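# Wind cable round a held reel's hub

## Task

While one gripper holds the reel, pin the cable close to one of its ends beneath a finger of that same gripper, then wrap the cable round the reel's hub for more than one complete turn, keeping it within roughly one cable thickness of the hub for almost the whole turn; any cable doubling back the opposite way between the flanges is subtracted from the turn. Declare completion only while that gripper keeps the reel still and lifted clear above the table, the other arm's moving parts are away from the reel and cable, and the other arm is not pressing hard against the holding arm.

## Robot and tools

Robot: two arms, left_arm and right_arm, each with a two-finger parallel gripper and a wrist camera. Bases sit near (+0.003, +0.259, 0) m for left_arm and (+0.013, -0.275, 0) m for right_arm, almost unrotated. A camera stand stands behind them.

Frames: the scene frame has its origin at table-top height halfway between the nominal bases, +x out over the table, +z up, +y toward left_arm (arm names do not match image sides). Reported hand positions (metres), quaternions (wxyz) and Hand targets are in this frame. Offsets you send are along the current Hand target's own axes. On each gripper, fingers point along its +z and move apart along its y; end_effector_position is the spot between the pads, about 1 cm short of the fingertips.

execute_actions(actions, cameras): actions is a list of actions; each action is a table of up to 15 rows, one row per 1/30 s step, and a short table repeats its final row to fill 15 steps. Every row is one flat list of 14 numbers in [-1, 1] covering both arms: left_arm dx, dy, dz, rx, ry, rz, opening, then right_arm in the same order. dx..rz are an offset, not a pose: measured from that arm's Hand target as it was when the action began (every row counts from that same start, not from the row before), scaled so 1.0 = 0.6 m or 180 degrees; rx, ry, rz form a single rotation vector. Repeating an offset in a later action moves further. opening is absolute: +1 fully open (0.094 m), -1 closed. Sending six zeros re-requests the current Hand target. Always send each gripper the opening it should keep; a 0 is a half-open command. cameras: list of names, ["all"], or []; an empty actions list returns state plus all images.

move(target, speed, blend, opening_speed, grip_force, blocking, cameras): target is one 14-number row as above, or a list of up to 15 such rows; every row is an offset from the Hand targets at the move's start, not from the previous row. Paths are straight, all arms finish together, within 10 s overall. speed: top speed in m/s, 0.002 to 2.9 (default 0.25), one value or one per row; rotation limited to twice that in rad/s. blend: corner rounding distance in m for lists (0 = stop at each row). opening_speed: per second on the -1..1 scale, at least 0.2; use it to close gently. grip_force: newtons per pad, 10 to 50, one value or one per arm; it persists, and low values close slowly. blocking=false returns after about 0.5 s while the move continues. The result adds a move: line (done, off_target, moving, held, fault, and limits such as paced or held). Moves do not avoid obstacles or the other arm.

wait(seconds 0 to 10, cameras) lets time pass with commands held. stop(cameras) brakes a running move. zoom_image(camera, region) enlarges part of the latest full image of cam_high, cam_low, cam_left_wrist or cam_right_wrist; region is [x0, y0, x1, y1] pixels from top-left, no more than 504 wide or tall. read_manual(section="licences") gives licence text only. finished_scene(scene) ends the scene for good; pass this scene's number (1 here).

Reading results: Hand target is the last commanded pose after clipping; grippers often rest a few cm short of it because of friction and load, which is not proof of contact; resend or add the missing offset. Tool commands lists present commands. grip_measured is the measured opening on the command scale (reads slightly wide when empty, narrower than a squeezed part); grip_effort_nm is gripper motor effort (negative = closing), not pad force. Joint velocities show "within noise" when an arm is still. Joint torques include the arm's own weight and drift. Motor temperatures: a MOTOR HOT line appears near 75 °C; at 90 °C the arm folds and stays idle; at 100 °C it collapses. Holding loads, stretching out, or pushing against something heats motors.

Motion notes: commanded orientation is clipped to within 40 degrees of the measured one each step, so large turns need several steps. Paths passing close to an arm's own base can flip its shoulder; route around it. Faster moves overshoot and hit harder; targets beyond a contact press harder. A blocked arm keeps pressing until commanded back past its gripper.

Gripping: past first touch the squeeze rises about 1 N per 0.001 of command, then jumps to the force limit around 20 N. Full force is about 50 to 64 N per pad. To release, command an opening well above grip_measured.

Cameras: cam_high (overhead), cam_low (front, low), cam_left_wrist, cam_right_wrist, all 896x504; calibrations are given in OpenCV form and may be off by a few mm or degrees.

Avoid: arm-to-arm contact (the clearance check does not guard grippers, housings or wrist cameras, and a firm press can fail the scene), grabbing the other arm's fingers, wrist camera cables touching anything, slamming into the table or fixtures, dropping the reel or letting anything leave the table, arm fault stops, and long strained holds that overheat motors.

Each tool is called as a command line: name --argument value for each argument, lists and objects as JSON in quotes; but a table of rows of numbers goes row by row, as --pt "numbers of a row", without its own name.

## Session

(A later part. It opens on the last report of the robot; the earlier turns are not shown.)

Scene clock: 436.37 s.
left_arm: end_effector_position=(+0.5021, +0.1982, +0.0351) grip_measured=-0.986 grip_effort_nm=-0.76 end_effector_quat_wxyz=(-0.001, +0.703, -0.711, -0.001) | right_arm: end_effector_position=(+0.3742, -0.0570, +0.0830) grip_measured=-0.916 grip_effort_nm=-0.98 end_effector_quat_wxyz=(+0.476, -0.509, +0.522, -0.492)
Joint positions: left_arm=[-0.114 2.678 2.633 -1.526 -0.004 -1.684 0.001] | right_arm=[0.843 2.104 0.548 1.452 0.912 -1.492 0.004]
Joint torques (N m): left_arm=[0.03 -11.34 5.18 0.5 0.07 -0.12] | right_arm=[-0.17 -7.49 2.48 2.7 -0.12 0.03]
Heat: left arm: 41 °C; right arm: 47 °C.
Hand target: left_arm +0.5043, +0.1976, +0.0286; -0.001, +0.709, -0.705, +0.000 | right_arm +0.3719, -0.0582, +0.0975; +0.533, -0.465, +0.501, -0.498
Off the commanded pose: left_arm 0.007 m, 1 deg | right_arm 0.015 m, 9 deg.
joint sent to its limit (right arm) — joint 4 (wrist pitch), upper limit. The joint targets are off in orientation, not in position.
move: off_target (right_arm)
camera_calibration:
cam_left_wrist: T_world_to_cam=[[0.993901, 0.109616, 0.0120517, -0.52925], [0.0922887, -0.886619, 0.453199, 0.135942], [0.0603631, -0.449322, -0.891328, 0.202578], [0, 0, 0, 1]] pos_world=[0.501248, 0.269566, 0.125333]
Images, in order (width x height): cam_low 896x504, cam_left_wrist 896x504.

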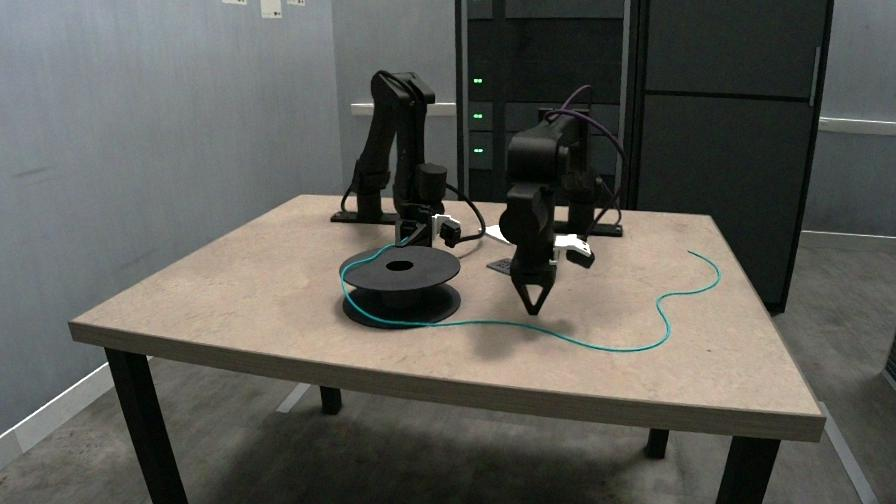

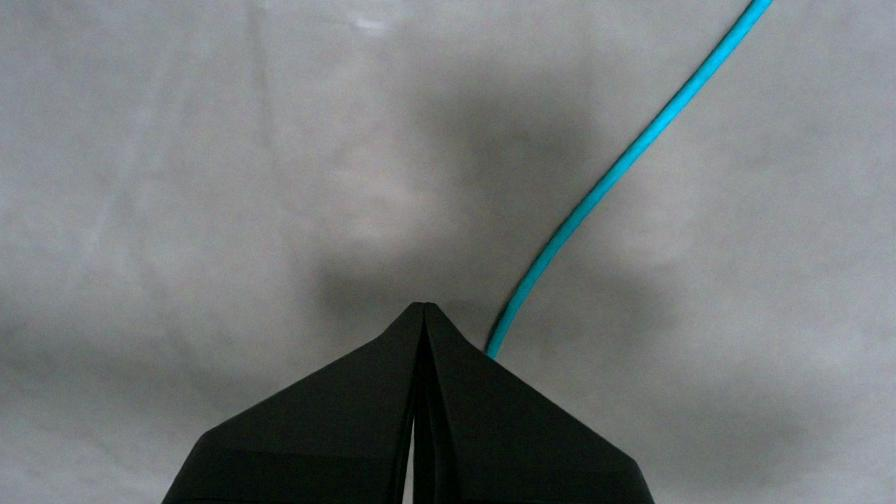

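move --pt "0 -0.02 0 0 0 0 -0.3 0 0 0 0 0 0 -1" --pt "0 -0.02 0.035 0 0 0 -0.3 0 0 0 0 0 0 -1" --pt "0 -0.02 0.035 0 0 0 -1 0 0 0 0 0 0 -1" --speed 0.06 --cameras '["cam_low","cam_left_wrist"]'

Scene clock: 441.17 s.
left_arm: end_effector_position=(+0.5164, +0.1964, +0.0234) grip_measured=-0.958 grip_effort_nm=-1.03 end_effector_quat_wxyz=(-0.010, +0.703, -0.711, +0.009) | right_arm: end_effector_position=(+0.3742, -0.0570, +0.0830) grip_measured=-0.916 grip_effort_nm=-0.98 end_effector_quat_wxyz=(+0.476, -0.509, +0.522, -0.492)
Joint positions: left_arm=[-0.114 2.773 2.774 -1.545 -0.004 -1.684 0.002] | right_arm=[0.843 2.104 0.548 1.452 0.912 -1.492 0.004]
Joint torques (N m): left_arm=[0.29 -9.69 6.5 0.43 0.06 -0.08] | right_arm=[-0.03 -7.36 2.45 2.66 -0.05 0.07]
Heat: left arm: 41 °C; right arm: 47 °C.
Hand target: left_arm +0.5164, +0.1977, +0.0078; -0.001, +0.709, -0.705, +0.000 | right_arm +0.3719, -0.0582, +0.0975; +0.533, -0.465, +0.501, -0.498
Off the commanded pose: left_arm 0.016 m, 2 deg | right_arm 0.015 m, 9 deg.
joint sent to its limit (right arm) — joint 4 (wrist pitch), upper limit. The joint targets are off in orientation, not in position.
move: off_target (left_arm, right_arm); target 3's new opening was sent with left_arm's hand 0.016 m and 2 deg from that target
camera_calibration:
cam_left_wrist: T_world_to_cam=[[0.993228, 0.109702, 0.0382664, -0.543342], [0.0800944, -0.88509, 0.458477, 0.144154], [0.0841651, -0.452307, -0.887882, 0.178793], [0, 0, 0, 1]] pos_world=[0.513068, 0.268064, 0.113448]
Images, in order (width x height): cam_low 896x504, cam_left_wrist 896x504.

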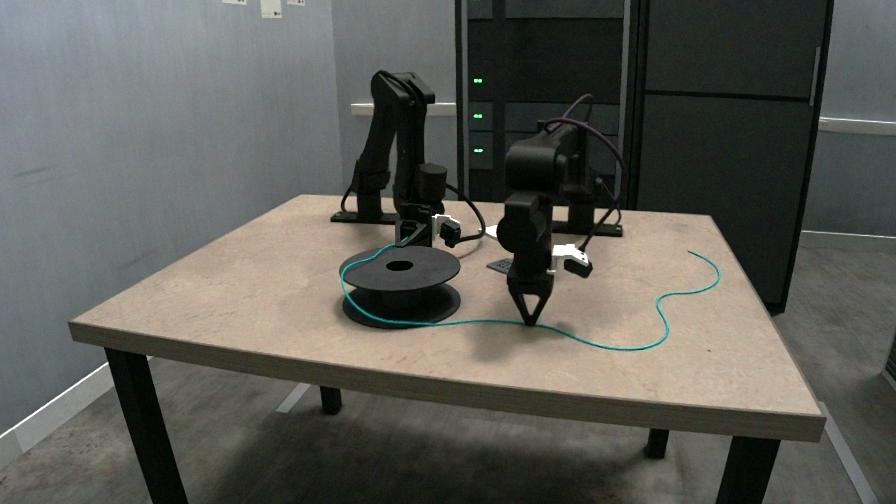

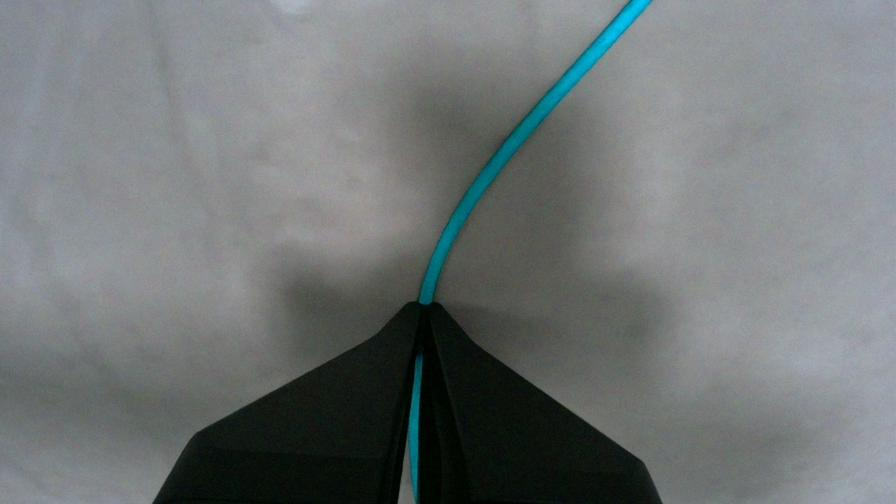

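move --pt "0.05 0.03 -0.2 0 0 0 -1 0 -0.2 0 0 0 0 -1" --pt "0.167 0.083 -0.483 0 0 0 -1 0.167 -0.367 0 0 0 0.5 -1" --speed 0.15 --cameras '["all"]'

Scene clock: 454.43 s.
left_arm: end_effector_position=(+0.4765, +0.0966, +0.2661) grip_measured=-0.958 grip_effort_nm=-1.03 end_effector_quat_wxyz=(-0.111, +0.682, -0.688, +0.222) | right_arm: end_effector_position=(+0.3580, -0.1729, +0.2756) grip_measured=-0.927 grip_effort_nm=-0.98 end_effector_quat_wxyz=(+0.707, +0.004, +0.707, -0.001)
Joint positions: left_arm=[-0.323 2.28 2.764 -1.554 -0.004 -1.896 0.002] | right_arm=[0.514 1.017 0.505 0.512 0.564 0.005 0.003]
Joint torques (N m): left_arm=[-0.58 -13.31 7.92 0.99 -0.01 -0.11] | right_arm=[-0.47 -5.26 12.44 1.43 -0.14 0.15]
Heat: left arm: 42 °C; right arm: 44 °C.
Hand target: left_arm +0.4668, +0.0969, +0.2973; -0.001, +0.709, -0.705, +0.000 | right_arm +0.3577, -0.1738, +0.3096; +0.729, +0.026, +0.683, +0.025
Off the commanded pose: left_arm 0.033 m, 29 deg | right_arm 0.034 m, 5 deg.
joint sent to its limit (left arm) — joint 4 (wrist pitch), lower limit. The joint targets are off in orientation, not in position.
move: off_target (left_arm, right_arm)
camera_calibration:
cam_left_wrist: T_world_to_cam=[[0.883191, 0.150594, 0.444179, -0.561496], [-0.155375, -0.799628, 0.580046, 0.0193565], [0.442529, -0.581306, -0.682826, 0.139554], [0, 0, 0, 1]] pos_world=[0.437159, 0.181159, 0.333468]
cam_right_wrist: T_world_to_cam=[[-0.0284563, -0.993196, 0.112927, -0.199789], [-0.463327, -0.0869986, -0.881907, 0.413434], [0.88573, -0.077418, -0.457699, -0.0892693], [0, 0, 0, 1]] pos_world=[0.264938, -0.169372, 0.346313]

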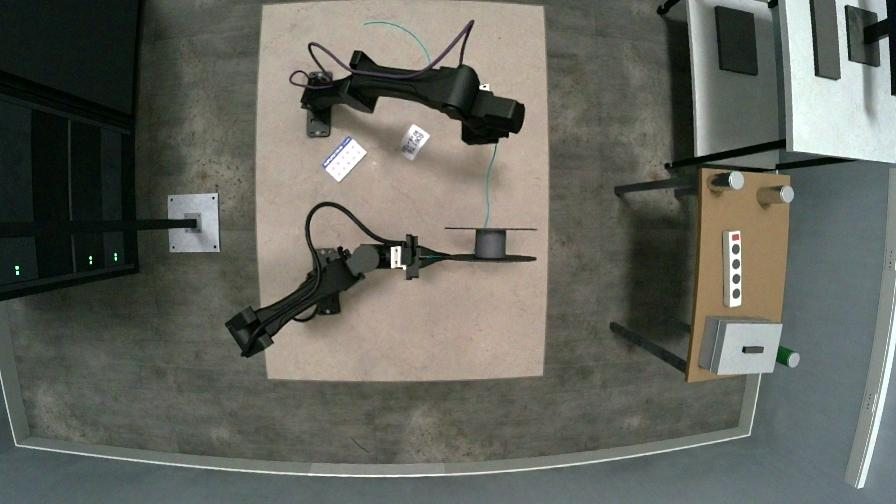

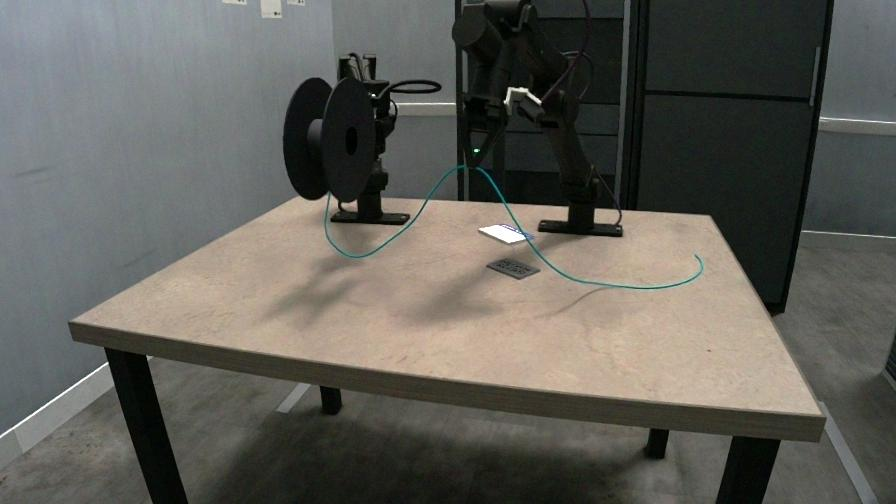

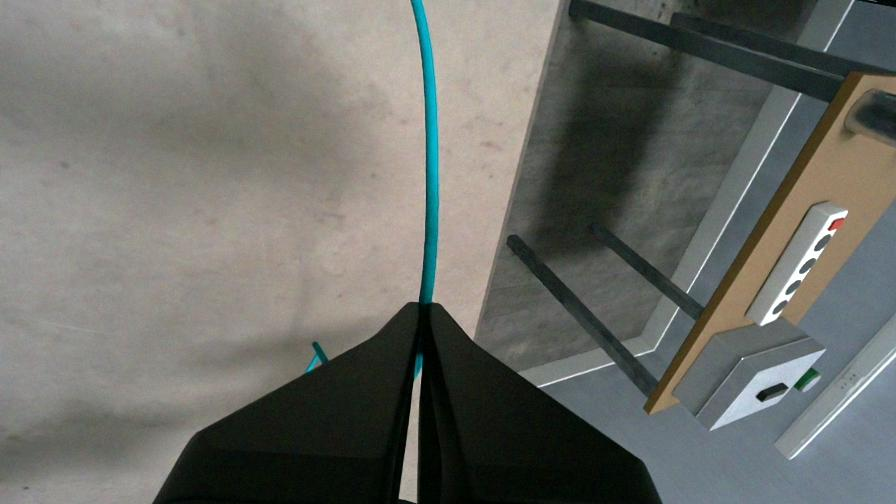

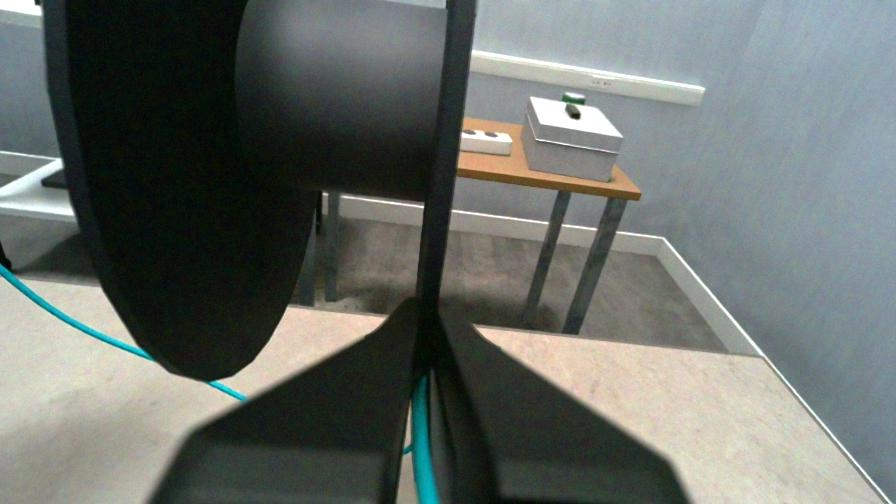

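move --pt "0 0 0 0.28 0 0 -1 0 0 0 0 0 0 -1" --pt "-0.2 0 0 0.28 0 0 -0.945 0 0 0 0 0 0 -1" --speed 0.15 --cameras '["cam_low","cam_left_wrist"]'

move --target '[-0.2,0,0,0,0,0,-0.945,0,0,0,0,0,0,-1]' --speed 0.1 --cameras '["cam_low","cam_left_wrist"]'

Scene clock: 477.60 s.
left_arm: end_effector_position=(+0.4635, +0.2176, +0.2764) grip_measured=-0.943 grip_effort_nm=-0.78 end_effector_quat_wxyz=(-0.279, +0.658, -0.645, +0.272) | right_arm: end_effector_position=(+0.3580, -0.1726, +0.2756) grip_measured=-0.927 grip_effort_nm=-0.98 end_effector_quat_wxyz=(+0.707, +0.004, +0.707, +0.000)
Joint positions: left_arm=[-0.126 1.655 1.695 -0.818 -0.114 -1.679 0.003] | right_arm=[0.514 1.017 0.505 0.512 0.563 0.006 0.003]
Joint torques (N m): left_arm=[0.05 -9.47 5.39 2.06 0.02 0.15] | right_arm=[-0.5 -5.37 12.68 1.43 -0.09 0.17]
Heat: left arm: 43 °C; right arm: 42 °C.
Hand target: left_arm +0.4661, +0.2170, +0.2975; -0.303, +0.641, -0.638, +0.300 | right_arm +0.3577, -0.1738, +0.3096; +0.729, +0.026, +0.683, +0.025
Off the commanded pose: left_arm 0.021 m, 5 deg | right_arm 0.034 m, 5 deg.
move: off_target (left_arm, right_arm); target 2's new opening was sent with left_arm's hand 0.021 m and 5 deg from that target
camera_calibration:
cam_left_wrist: T_world_to_cam=[[0.681088, 0.133821, 0.719869, -0.551742], [-0.237434, -0.889665, 0.390028, 0.21829], [0.692636, -0.436565, -0.574166, 0.0452451], [0, 0, 0, 1]] pos_world=[0.396276, 0.287792, 0.338021]
Images, in order (width x height): cam_low 896x504, cam_left_wrist 896x504.

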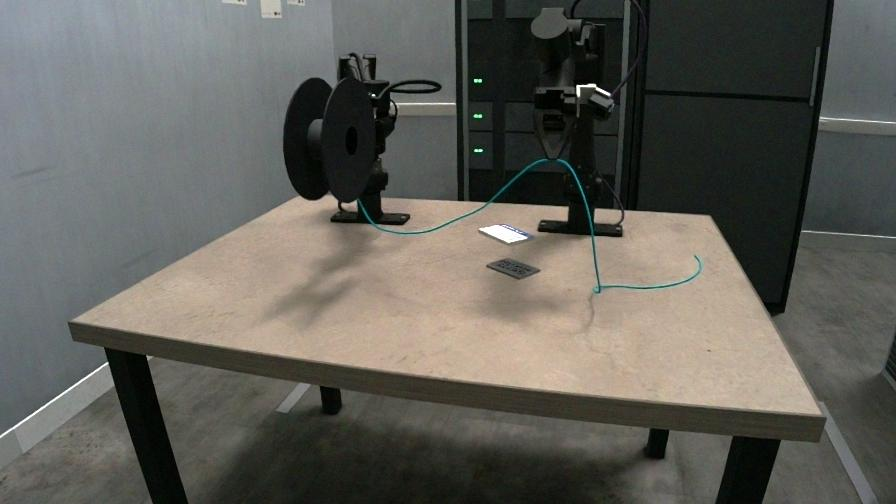

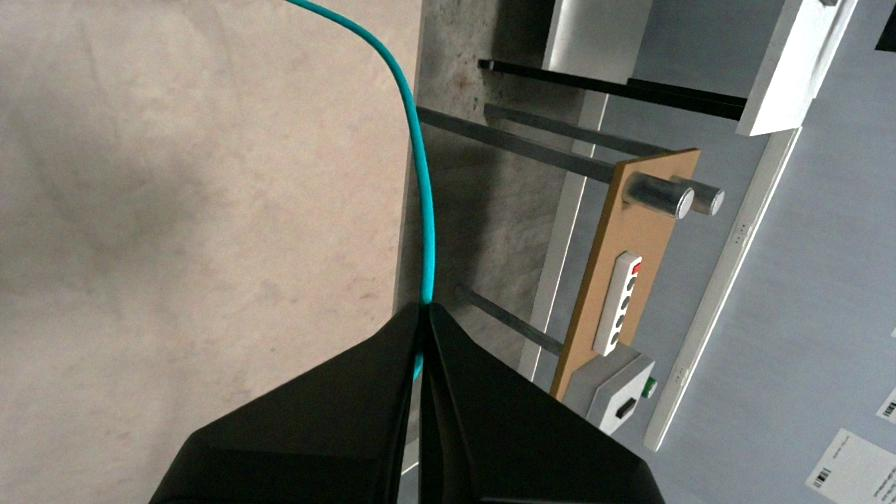

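Scene clock: 479.90 s.
left_arm: end_effector_position=(+0.4557, +0.3330, +0.2780) grip_measured=-0.941 grip_effort_nm=-0.73 end_effector_quat_wxyz=(-0.272, +0.659, -0.641, +0.284) | right_arm: end_effector_position=(+0.3580, -0.1715, +0.2756) grip_measured=-0.927 grip_effort_nm=-0.98 end_effector_quat_wxyz=(+0.707, +0.003, +0.707, +0.003)
Joint positions: left_arm=[0.236 1.642 1.682 -0.816 0.168 -1.445 0.003] | right_arm=[0.514 1.017 0.505 0.512 0.557 0.008 0.003]
Joint torques (N m): left_arm=[0.32 -6.78 8.46 1.97 0.11 0.15] | right_arm=[-0.65 -5.48 12.45 1.41 -0.01 0.19]
Heat: left arm: 42 °C; right arm: 42 °C.
Hand target: left_arm +0.4653, +0.3369, +0.2976; -0.303, +0.641, -0.638, +0.300 | right_arm +0.3577, -0.1738, +0.3096; +0.729, +0.026, +0.683, +0.025
Off the commanded pose: left_arm 0.022 m, 4 deg | right_arm 0.034 m, 5 deg.
move: off_target (left_arm, right_arm)
camera_calibration:
cam_left_wrist: T_world_to_cam=[[0.674764, 0.151844, 0.722244, -0.566853], [-0.24451, -0.877347, 0.41289, 0.311257], [0.696353, -0.455199, -0.554875, 0.101124], [0, 0, 0, 1]] pos_world=[0.38818, 0.405185, 0.337002]
Images, in order (width x height): cam_low 896x504, cam_left_wrist 896x504.

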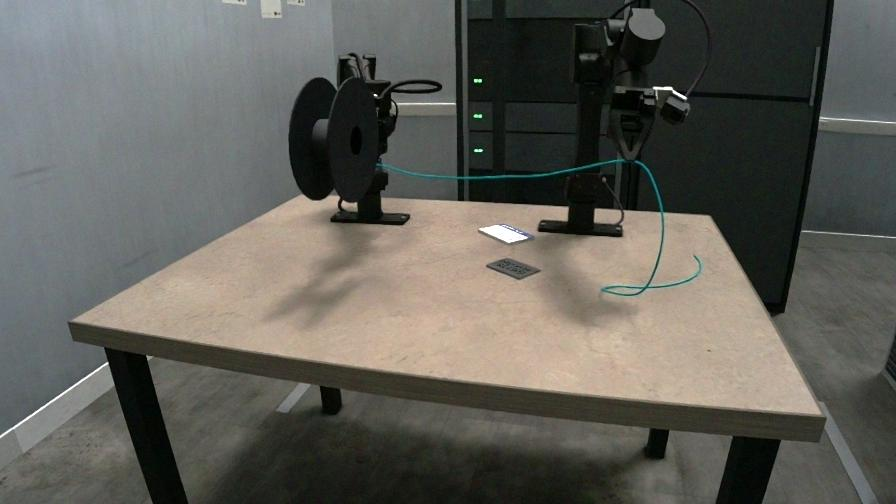

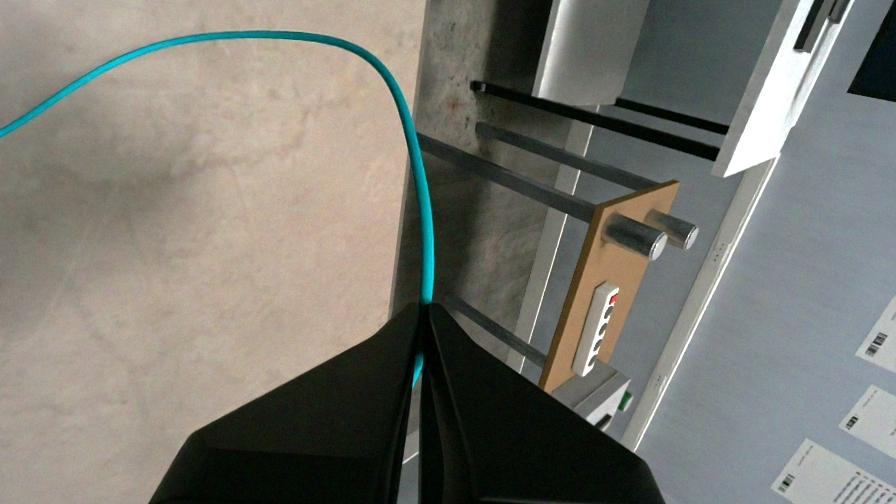

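move --target '[-0.12,0,0,0,0,0,-0.935,0,0,0,0,0,0,-1]' --speed 0.06 --cameras '["cam_low","cam_left_wrist"]'

Scene clock: 484.03 s.
left_arm: end_effector_position=(+0.4591, +0.3675, +0.2827) grip_measured=-0.934 grip_effort_nm=-0.60 end_effector_quat_wxyz=(-0.246, +0.630, -0.658, +0.331) | right_arm: end_effector_position=(+0.3569, -0.1541, +0.2816) grip_measured=-0.927 grip_effort_nm=-0.98 end_effector_quat_wxyz=(+0.710, -0.016, +0.703, +0.044)
Joint positions: left_arm=[0.393 1.715 1.764 -0.85 0.404 -1.311 0.003] | right_arm=[0.525 1.017 0.518 0.512 0.483 0.032 0.003]
Joint velocities: left_arm=[-0.007 -0.012 0.007 -0.051 0.007 -0.007 -0.004] | right_arm=[within noise]
Joint torques (N m): left_arm=[4.01 -5.97 10.99 1.74 -0.61 0.14] | right_arm=[-1.61 -4.86 11.6 1.43 0.68 -0.01]
Heat: left arm: 41 °C; right arm: 41 °C.
Hand target: left_arm +0.4648, +0.4088, +0.2976; -0.303, +0.641, -0.638, +0.300 | right_arm +0.3577, -0.1738, +0.3095; +0.729, +0.026, +0.683, +0.025
Off the commanded pose: left_arm 0.044 m, 8 deg | right_arm 0.034 m, 6 deg.
move: off_target (left_arm, right_arm)
camera_calibration:
cam_left_wrist: T_world_to_cam=[[0.662859, 0.135308, 0.736417, -0.570169], [-0.345001, -0.817711, 0.460785, 0.35112], [0.664524, -0.5595, -0.495346, 0.153194], [0, 0, 0, 1]] pos_world=[0.397277, 0.449975, 0.333975]
Images, in order (width x height): cam_low 896x504, cam_left_wrist 896x504.

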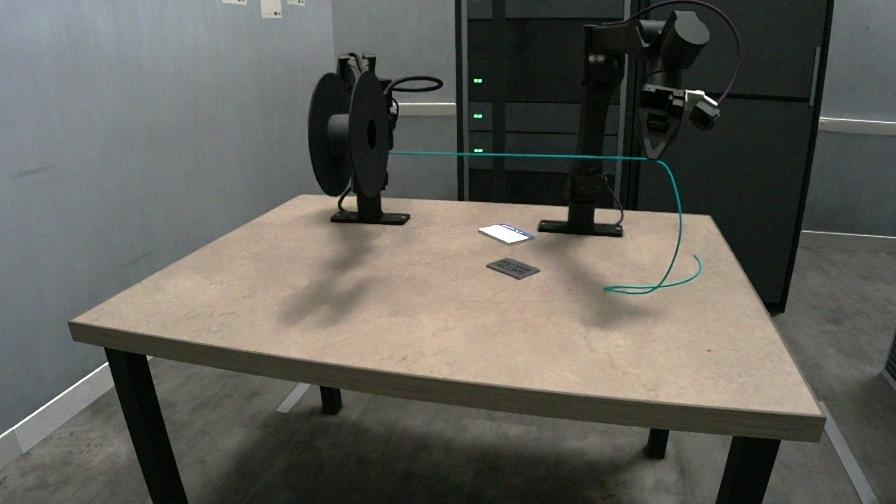

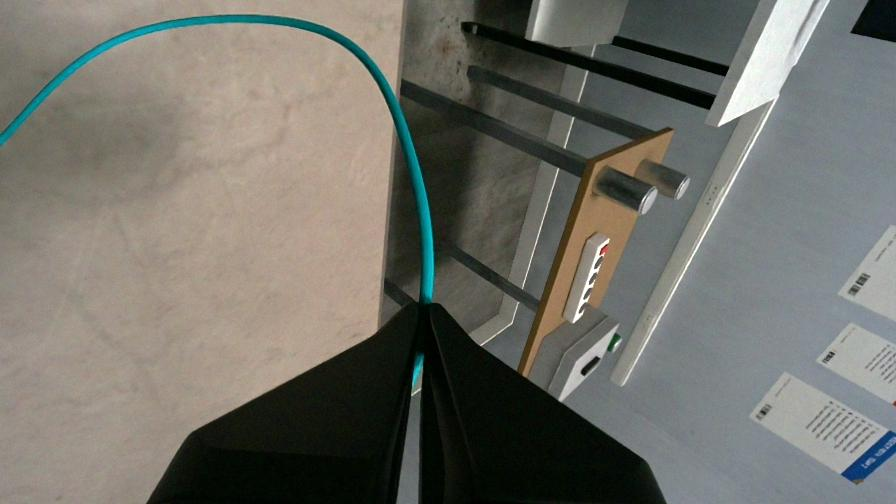

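move --target '[0,0,0,0,0,0,-0.925,0,0,0,0,0,0,-1]'

move --target '[0,0,0,0,0,0,-0.918,0,0,0,0,0,0,-1]'

move --target '[0,0,0,0,0,0,-0.911,0,0,0,0,0,0,-1]' --cameras '["cam_low","cam_left_wrist"]'

Scene clock: 487.47 s.
left_arm: end_effector_position=(+0.4591, +0.3675, +0.2827) grip_measured=-0.922 grip_effort_nm=-0.17 end_effector_quat_wxyz=(-0.246, +0.630, -0.658, +0.331) | right_arm: end_effector_position=(+0.3569, -0.1541, +0.2816) grip_measured=-0.927 grip_effort_nm=-0.98 end_effector_quat_wxyz=(+0.710, -0.016, +0.703, +0.044)
Joint positions: left_arm=[0.393 1.715 1.764 -0.85 0.404 -1.311 0.004] | right_arm=[0.525 1.017 0.518 0.512 0.483 0.032 0.003]
Joint torques (N m): left_arm=[3.97 -5.97 11.02 1.73 -0.6 0.13] | right_arm=[-1.35 -5.18 11.74 1.45 0.68 0.01]
Heat: left arm: 40 °C; right arm: 41 °C.
Hand target: left_arm +0.4648, +0.4088, +0.2976; -0.303, +0.641, -0.638, +0.300 | right_arm +0.3577, -0.1738, +0.3095; +0.729, +0.026, +0.683, +0.025
Off the commanded pose: left_arm 0.044 m, 8 deg | right_arm 0.034 m, 6 deg.
move: off_target (left_arm, right_arm)

Scene clock: 488.27 s.
left_arm: end_effector_position=(+0.4591, +0.3675, +0.2827) grip_measured=-0.917 grip_effort_nm=-0.08 end_effector_quat_wxyz=(-0.246, +0.630, -0.658, +0.331) | right_arm: end_effector_position=(+0.3569, -0.1541, +0.2816) grip_measured=-0.927 grip_effort_nm=-0.98 end_effector_quat_wxyz=(+0.710, -0.016, +0.703, +0.044)
Joint positions: left_arm=[0.393 1.715 1.764 -0.85 0.404 -1.311 0.004] | right_arm=[0.525 1.017 0.518 0.512 0.483 0.032 0.003]
Joint torques (N m): left_arm=[4.03 -5.94 11.03 1.74 -0.6 0.14] | right_arm=[-1.22 -5.14 11.67 1.51 0.69 0.03]
Heat: left arm: 40 °C; right arm: 41 °C.
Hand target: left_arm +0.4648, +0.4088, +0.2976; -0.303, +0.641, -0.638, +0.300 | right_arm +0.3577, -0.1738, +0.3095; +0.729, +0.026, +0.683, +0.025
Off the commanded pose: left_arm 0.044 m, 8 deg | right_arm 0.034 m, 6 deg.
move: off_target (left_arm, right_arm)

Scene clock: 489.07 s.
left_arm: end_effector_position=(+0.4591, +0.3675, +0.2827) grip_measured=-0.911 grip_effort_nm=0.00 end_effector_quat_wxyz=(-0.246, +0.630, -0.658, +0.331) | right_arm: end_effector_position=(+0.3569, -0.1541, +0.2816) grip_measured=-0.927 grip_effort_nm=-0.98 end_effector_quat_wxyz=(+0.710, -0.016, +0.703, +0.044)
Joint positions: left_arm=[0.393 1.715 1.764 -0.85 0.404 -1.311 0.004] | right_arm=[0.525 1.017 0.518 0.512 0.483 0.032 0.003]
Joint torques (N m): left_arm=[3.97 -5.97 11 1.73 -0.6 0.13] | right_arm=[-1.42 -5.03 11.6 1.49 0.69 0.01]
Heat: left arm: 40 °C; right arm: 41 °C.
Hand target: left_arm +0.4648, +0.4088, +0.2976; -0.303, +0.641, -0.638, +0.300 | right_arm +0.3577, -0.1738, +0.3095; +0.729, +0.026, +0.683, +0.025
Off the commanded pose: left_arm 0.044 m, 8 deg | right_arm 0.034 m, 6 deg.
move: off_target (left_arm, right_arm)
camera_calibration:
cam_left_wrist: T_world_to_cam=[[0.662859, 0.135308, 0.736417, -0.570169], [-0.345001, -0.817711, 0.460785, 0.35112], [0.664524, -0.5595, -0.495346, 0.153194], [0, 0, 0, 1]] pos_world=[0.397277, 0.449975, 0.333975]
Images, in order (width x height): cam_low 896x504, cam_left_wrist 896x504.

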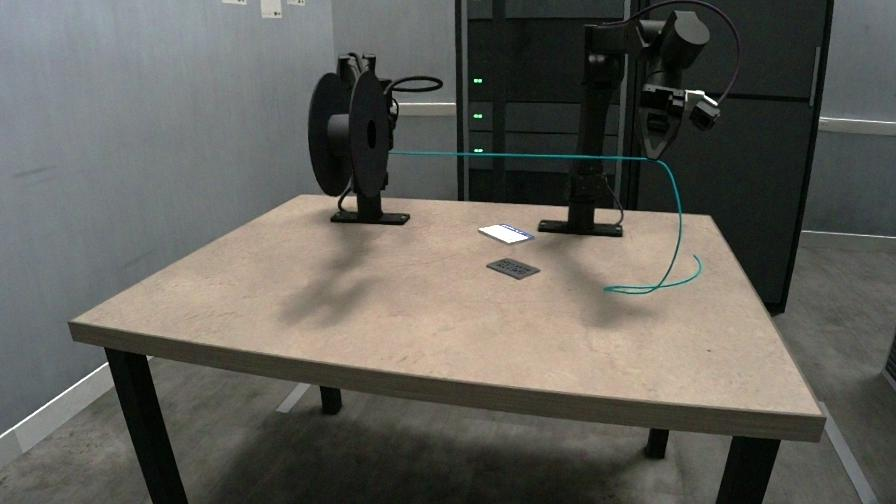

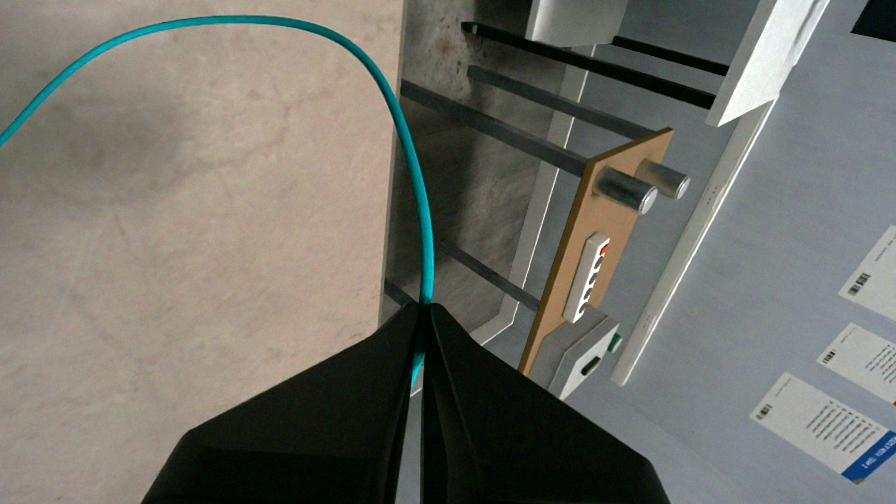

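move --target '[-0.08,0,0,0,0,0,-0.904,0,0,0,0,0,0,-1]' --speed 0.06

move --target '[0,0,0,0,0,0,-0.898,0,0,0,0,0,0,-1]' --speed 0.06 --cameras '["cam_low","cam_left_wrist"]'

Scene clock: 493.57 s.
left_arm: end_effector_position=(+0.4514, +0.3868, +0.2818) grip_measured=-0.905 grip_effort_nm=0.06 end_effector_quat_wxyz=(-0.205, +0.624, -0.666, +0.353) | right_arm: end_effector_position=(+0.3539, -0.1393, +0.2842) grip_measured=-0.927 grip_effort_nm=-0.98 end_effector_quat_wxyz=(+0.709, -0.036, +0.700, +0.071)
Joint positions: left_arm=[0.487 1.792 1.877 -0.979 0.545 -1.225 0.004] | right_arm=[0.543 1.017 0.523 0.512 0.435 0.04 0.003]
Joint torques (N m): left_arm=[6.27 -5.97 11.26 2.17 -1.05 0.14] | right_arm=[-2.66 -5.44 10.84 1.51 1.24 -0.04]
Heat: left arm: 39 °C; right arm: 41 °C.
Hand target: left_arm +0.4645, +0.4569, +0.2975; -0.303, +0.642, -0.638, +0.300 | right_arm +0.3577, -0.1738, +0.3094; +0.729, +0.026, +0.683, +0.025
Off the commanded pose: left_arm 0.073 m, 13 deg | right_arm 0.043 m, 9 deg.
move: off_target (left_arm, right_arm)

Scene clock: 494.50 s.
left_arm: end_effector_position=(+0.4502, +0.4491, +0.2776) grip_measured=-0.901 grip_effort_nm=0.14 end_effector_quat_wxyz=(-0.260, +0.664, -0.635, +0.298) | right_arm: end_effector_position=(+0.3590, -0.1681, +0.2838) grip_measured=-0.927 grip_effort_nm=-0.98 end_effector_quat_wxyz=(+0.712, +0.007, +0.702, +0.019)
Joint positions: left_arm=[0.561 1.828 1.913 -0.937 0.42 -1.225 0.005] | right_arm=[0.513 1.016 0.523 0.51 0.538 0.028 0.003]
Joint torques (N m): left_arm=[-0.5 -7.13 10.11 1.93 -0.02 0.13] | right_arm=[-0.42 -4.9 11.15 1.42 0.17 -0.07]
Heat: left arm: 39 °C; right arm: 41 °C.
Hand target: left_arm +0.4645, +0.4570, +0.2977; -0.303, +0.642, -0.638, +0.300 | right_arm +0.3577, -0.1738, +0.3095; +0.729, +0.026, +0.683, +0.025
Off the commanded pose: left_arm 0.026 m, 6 deg | right_arm 0.026 m, 4 deg.
move: off_target (left_arm, right_arm)
camera_calibration:
cam_left_wrist: T_world_to_cam=[[0.672554, 0.180575, 0.71768, -0.591088], [-0.24521, -0.860617, 0.446331, 0.395468], [0.698243, -0.476163, -0.534533, 0.160447], [0, 0, 0, 1]] pos_world=[0.38248, 0.523482, 0.333467]
Images, in order (width x height): cam_low 896x504, cam_left_wrist 896x504.

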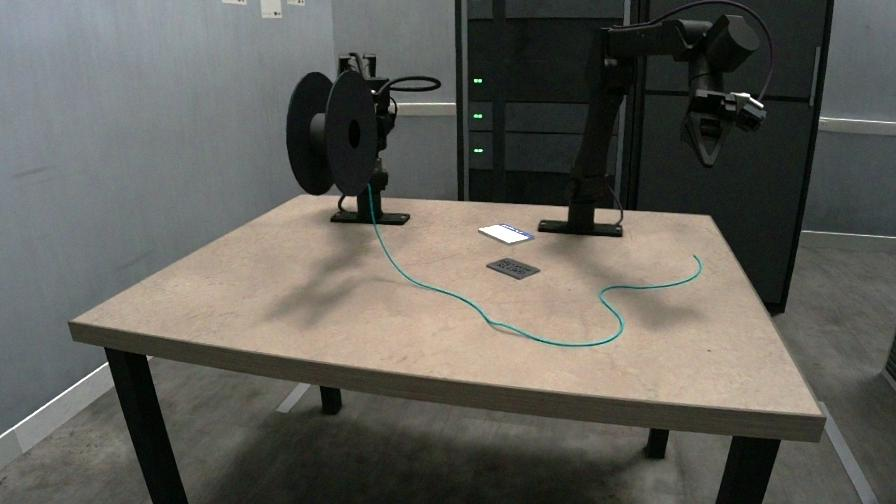

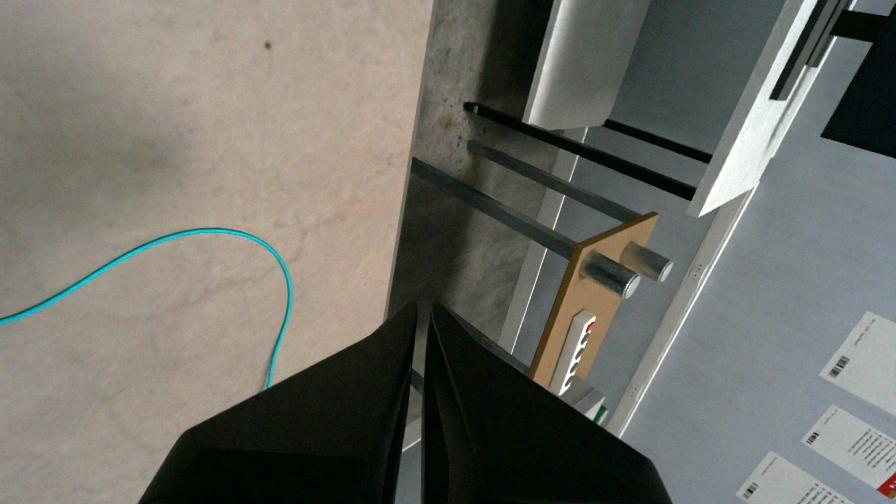

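wait --seconds 0 --cameras '["cam_high","cam_right_wrist"]'

zoom_image --camera "cam_high" --region '[300, 0, 560, 260]'

Scene clock: 496.50 s.
left_arm: end_effector_position=(+0.4502, +0.4493, +0.2775) grip_measured=-0.901 grip_effort_nm=0.14 end_effector_quat_wxyz=(-0.260, +0.664, -0.634, +0.297) | right_arm: end_effector_position=(+0.3590, -0.1681, +0.2838) grip_measured=-0.927 grip_effort_nm=-0.98 end_effector_quat_wxyz=(+0.712, +0.007, +0.702, +0.019)
Joint positions: left_arm=[0.561 1.828 1.913 -0.937 0.418 -1.225 0.005] | right_arm=[0.513 1.016 0.523 0.51 0.538 0.028 0.003]
Joint torques (N m): left_arm=[-0.49 -7.1 10.09 1.94 -0.01 0.12] | right_arm=[-0.53 -5.08 11.4 1.44 0.19 0.01]
Heat: left arm: 38 °C; right arm: 41 °C.
Hand target: left_arm +0.4645, +0.4570, +0.2977; -0.303, +0.642, -0.638, +0.300 | right_arm +0.3577, -0.1738, +0.3095; +0.729, +0.026, +0.683, +0.025
Tool commands: left_gripper/opening=-0.898 right_gripper/opening=-1.0
Off the commanded pose: left_arm 0.026 m, 6 deg | right_arm 0.026 m, 4 deg.
camera_calibration:
cam_right_wrist: T_world_to_cam=[[-0.00520089, -0.99669, 0.0811312, -0.195861], [-0.448681, -0.0701812, -0.890932, 0.421733], [0.893677, -0.0410357, -0.446831, -0.0858841], [0, 0, 0, 1]] pos_world=[0.264957, -0.169139, 0.35325]
Images, in order (width x height): cam_high 896x504, cam_right_wrist 896x504.

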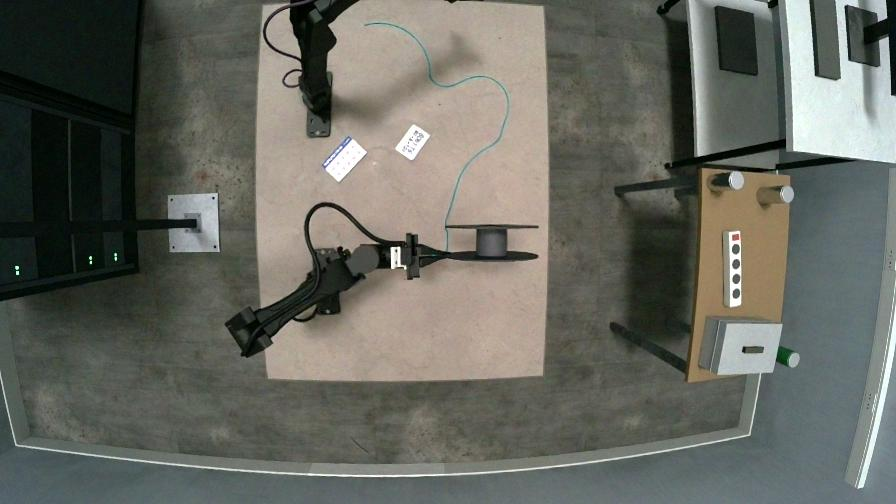

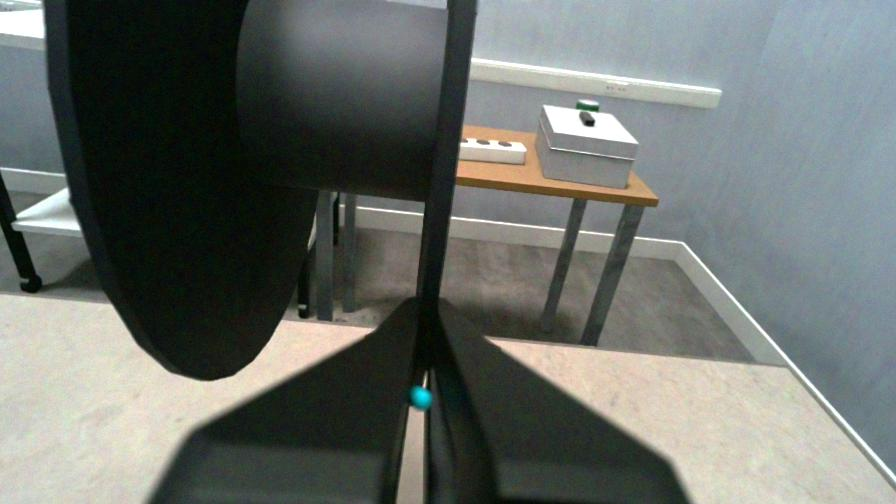

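Scaled by 1.938 from the camera's 896x504 image, which has a finer 1280x720 frame.

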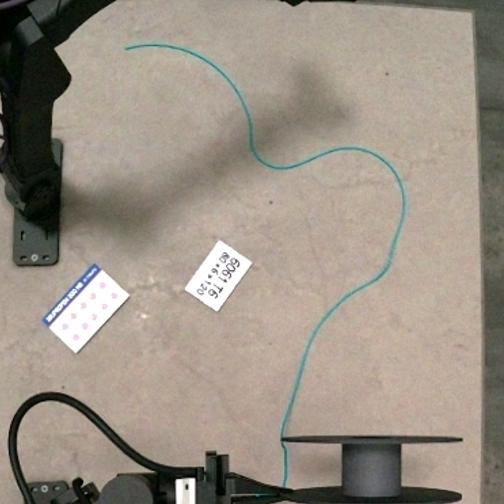

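move --target '[0.162,0.398,0.04,-0.14,0,0,-0.2,0,0,0,0,0,0,-1]' --cameras '["cam_high","cam_left_wrist"]'

Scene clock: 512.63 s.
left_arm: end_effector_position=(+0.3252, +0.3558, +0.0895) grip_measured=-0.203 grip_effort_nm=0.14 end_effector_quat_wxyz=(-0.126, +0.697, -0.690, +0.148) | right_arm: end_effector_position=(+0.3590, -0.1681, +0.2838) grip_measured=-0.927 grip_effort_nm=-0.98 end_effector_quat_wxyz=(+0.712, +0.007, +0.702, +0.019)
Joint positions: left_arm=[0.388 1.512 1.031 -0.735 0.168 -1.233 0.037] | right_arm=[0.513 1.016 0.523 0.51 0.538 0.028 0.003]
Joint torques (N m): left_arm=[-0.53 -7.17 5.16 1.33 -0.12 -0.09] | right_arm=[-0.47 -4.93 11.19 1.45 0.2 -0.03]
Motor temperatures (°C): left_arm=[26 37 38 35 30 30 31] | right_arm=[29 32 39 40 27 26 30]
Heat: left arm: 38 °C; right arm: 40 °C.
Hand target: left_arm +0.3317, +0.3591, +0.0981; -0.156, +0.692, -0.688, +0.154 | right_arm +0.3577, -0.1738, +0.3095; +0.729, +0.026, +0.683, +0.025
Off the commanded pose: left_arm 0.011 m, 4 deg | right_arm 0.026 m, 4 deg.
move: off_target (left_arm, right_arm)
camera_calibration:
cam_left_wrist: T_world_to_cam=[[0.913208, 0.136701, 0.383881, -0.387922], [-0.0759995, -0.868387, 0.490028, 0.31227], [0.400345, -0.476672, -0.782629, 0.222076], [0, 0, 0, 1]] pos_world=[0.289079, 0.430058, 0.169698]
Images, in order (width x height): cam_high 896x504, cam_left_wrist 896x504.

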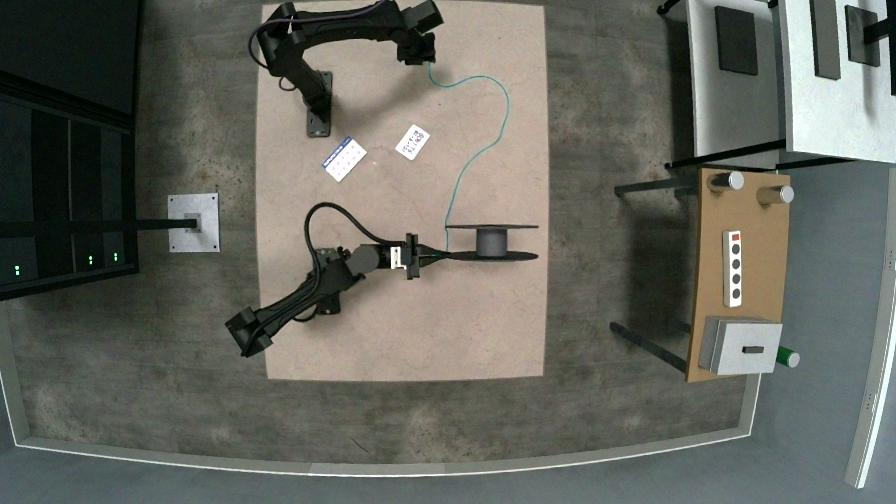

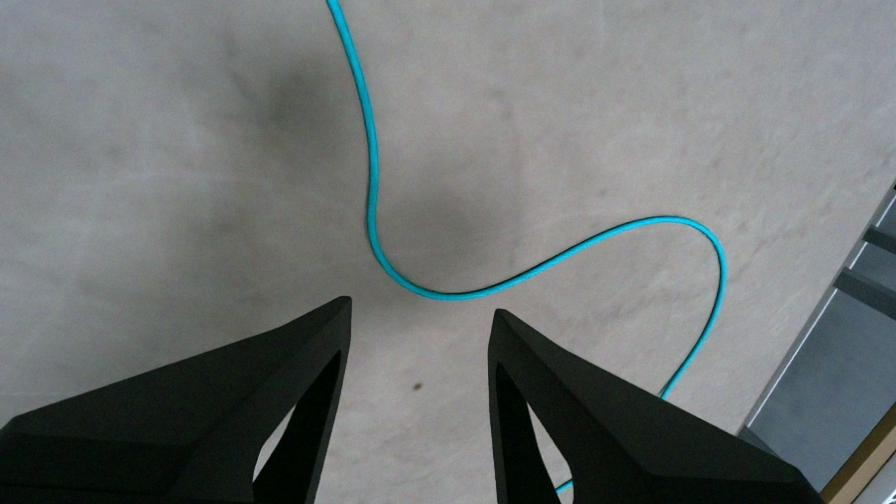

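move --pt "-0.027 0.037 0.12 0 0 0 -0.2 0 0 0 0 0 0 -1" --pt "-0.027 0.037 0.12 0 0 0 -1 0 0 0 0 0 0 -1" --speed 0.08 --cameras '["cam_low","cam_left_wrist"]'

Scene clock: 520.93 s.
left_arm: end_effector_position=(+0.3381, +0.3709, +0.0256) grip_measured=-0.986 grip_effort_nm=-0.76 end_effector_quat_wxyz=(-0.142, +0.698, -0.685, +0.151) | right_arm: end_effector_position=(+0.3590, -0.1681, +0.2838) grip_measured=-0.927 grip_effort_nm=-0.98 end_effector_quat_wxyz=(+0.712, +0.007, +0.702, +0.019)
Joint positions: left_arm=[0.415 1.652 0.888 -0.423 0.168 -1.219 0.001] | right_arm=[0.513 1.016 0.523 0.51 0.538 0.028 0.003]
Joint torques (N m): left_arm=[0.61 -5.07 4.64 1.4 0.02 0.12] | right_arm=[-0.43 -5.07 11.3 1.46 0.15 -0.03]
Heat: left arm: 37 °C; right arm: 40 °C.
Hand target: left_arm +0.3423, +0.3755, +0.0235; -0.156, +0.692, -0.688, +0.154 | right_arm +0.3577, -0.1738, +0.3095; +0.729, +0.026, +0.683, +0.025
Off the commanded pose: left_arm 0.006 m, 2 deg | right_arm 0.026 m, 4 deg.
move: off_target (right_arm)
camera_calibration:
cam_left_wrist: T_world_to_cam=[[0.90079, 0.142614, 0.410169, -0.375911], [-0.0768566, -0.877266, 0.473811, 0.361737], [0.4274, -0.458328, -0.779272, 0.158026], [0, 0, 0, 1]] pos_world=[0.298878, 0.443378, 0.105937]
Images, in order (width x height): cam_low 896x504, cam_left_wrist 896x504.

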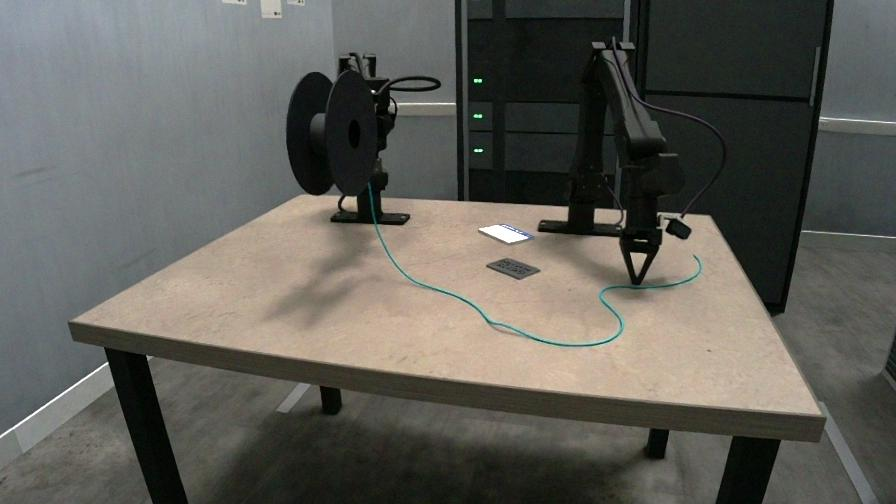

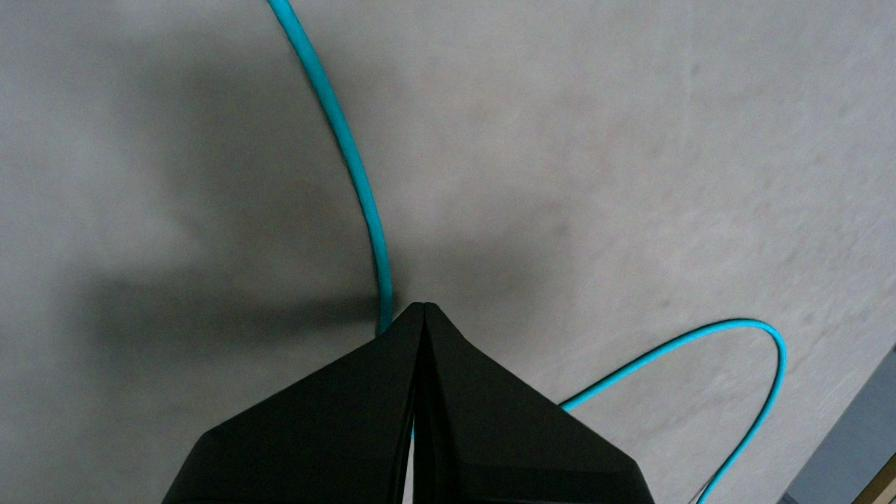

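move --pt "0 0.01 -0.01 0 0 0 -0.2 0 0 0 0 0 0 -1" --pt "-0.005 0.022 0.025 0 0 0 -0.2 0 0 0 0 0 0 -1" --pt "-0.005 0.022 0.025 0 0 0 -1 0 0 0 0 0 0 -1" --speed 0.06 --cameras '["cam_low","cam_left_wrist"]'

Scene clock: 527.17 s.
left_arm: end_effector_position=(+0.3455, +0.3777, +0.0178) grip_measured=-0.986 grip_effort_nm=-0.76 end_effector_quat_wxyz=(-0.167, +0.691, -0.683, +0.168) | right_arm: end_effector_position=(+0.3590, -0.1681, +0.2838) grip_measured=-0.927 grip_effort_nm=-0.98 end_effector_quat_wxyz=(+0.712, +0.007, +0.702, +0.019)
Joint positions: left_arm=[0.434 1.668 0.839 -0.299 0.19 -1.202 0.001] | right_arm=[0.513 1.016 0.523 0.51 0.538 0.028 0.003]
Joint torques (N m): left_arm=[0.38 -4.11 3.99 1.11 -0.02 0.14] | right_arm=[-0.57 -5.07 11.17 1.46 0.17 0.02]
Heat: left arm: 37 °C; right arm: 40 °C.
Hand target: left_arm +0.3368, +0.3784, +0.0044; -0.156, +0.692, -0.688, +0.154 | right_arm +0.3577, -0.1738, +0.3095; +0.729, +0.026, +0.683, +0.025
Off the commanded pose: left_arm 0.016 m, 2 deg | right_arm 0.026 m, 4 deg.
move: off_target (left_arm, right_arm); target 3's new opening was sent with left_arm's hand 0.022 m and 3 deg from that target
camera_calibration:
cam_left_wrist: T_world_to_cam=[[0.873943, 0.13333, 0.467383, -0.368643], [-0.109386, -0.883009, 0.456432, 0.385616], [0.47356, -0.450021, -0.757114, 0.132497], [0, 0, 0, 1]] pos_world=[0.301609, 0.44928, 0.0966055]
Images, in order (width x height): cam_low 896x504, cam_left_wrist 896x504.

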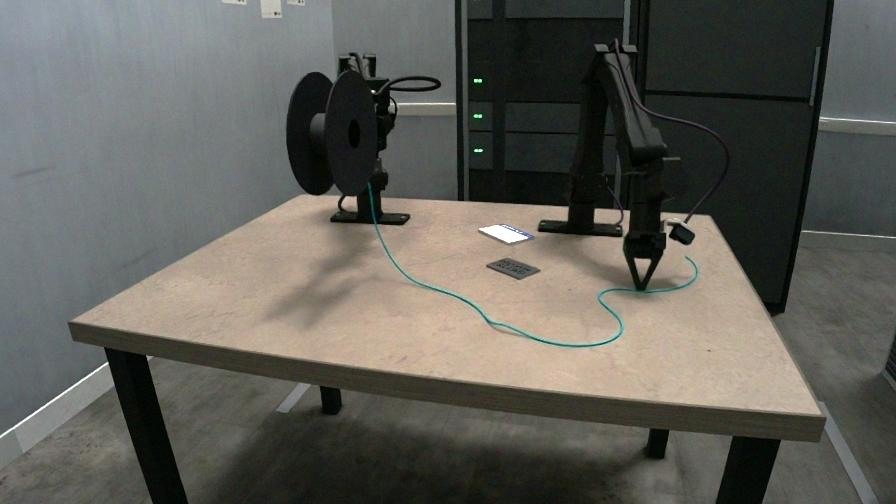

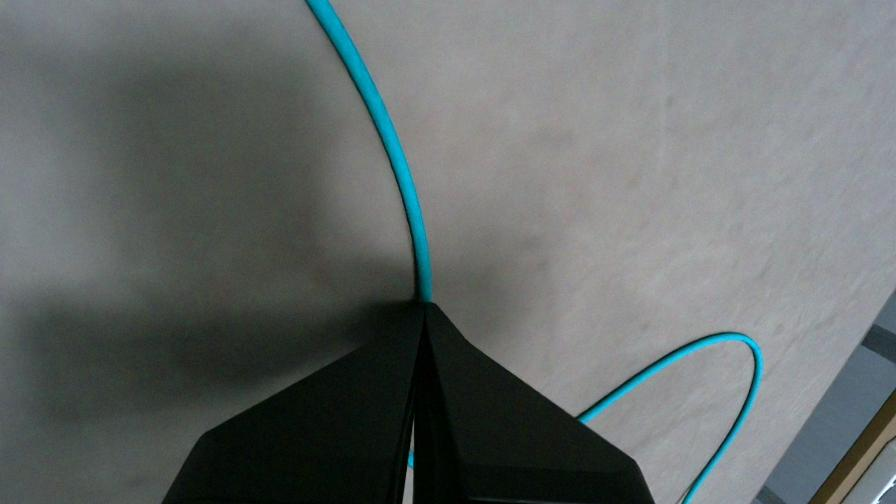

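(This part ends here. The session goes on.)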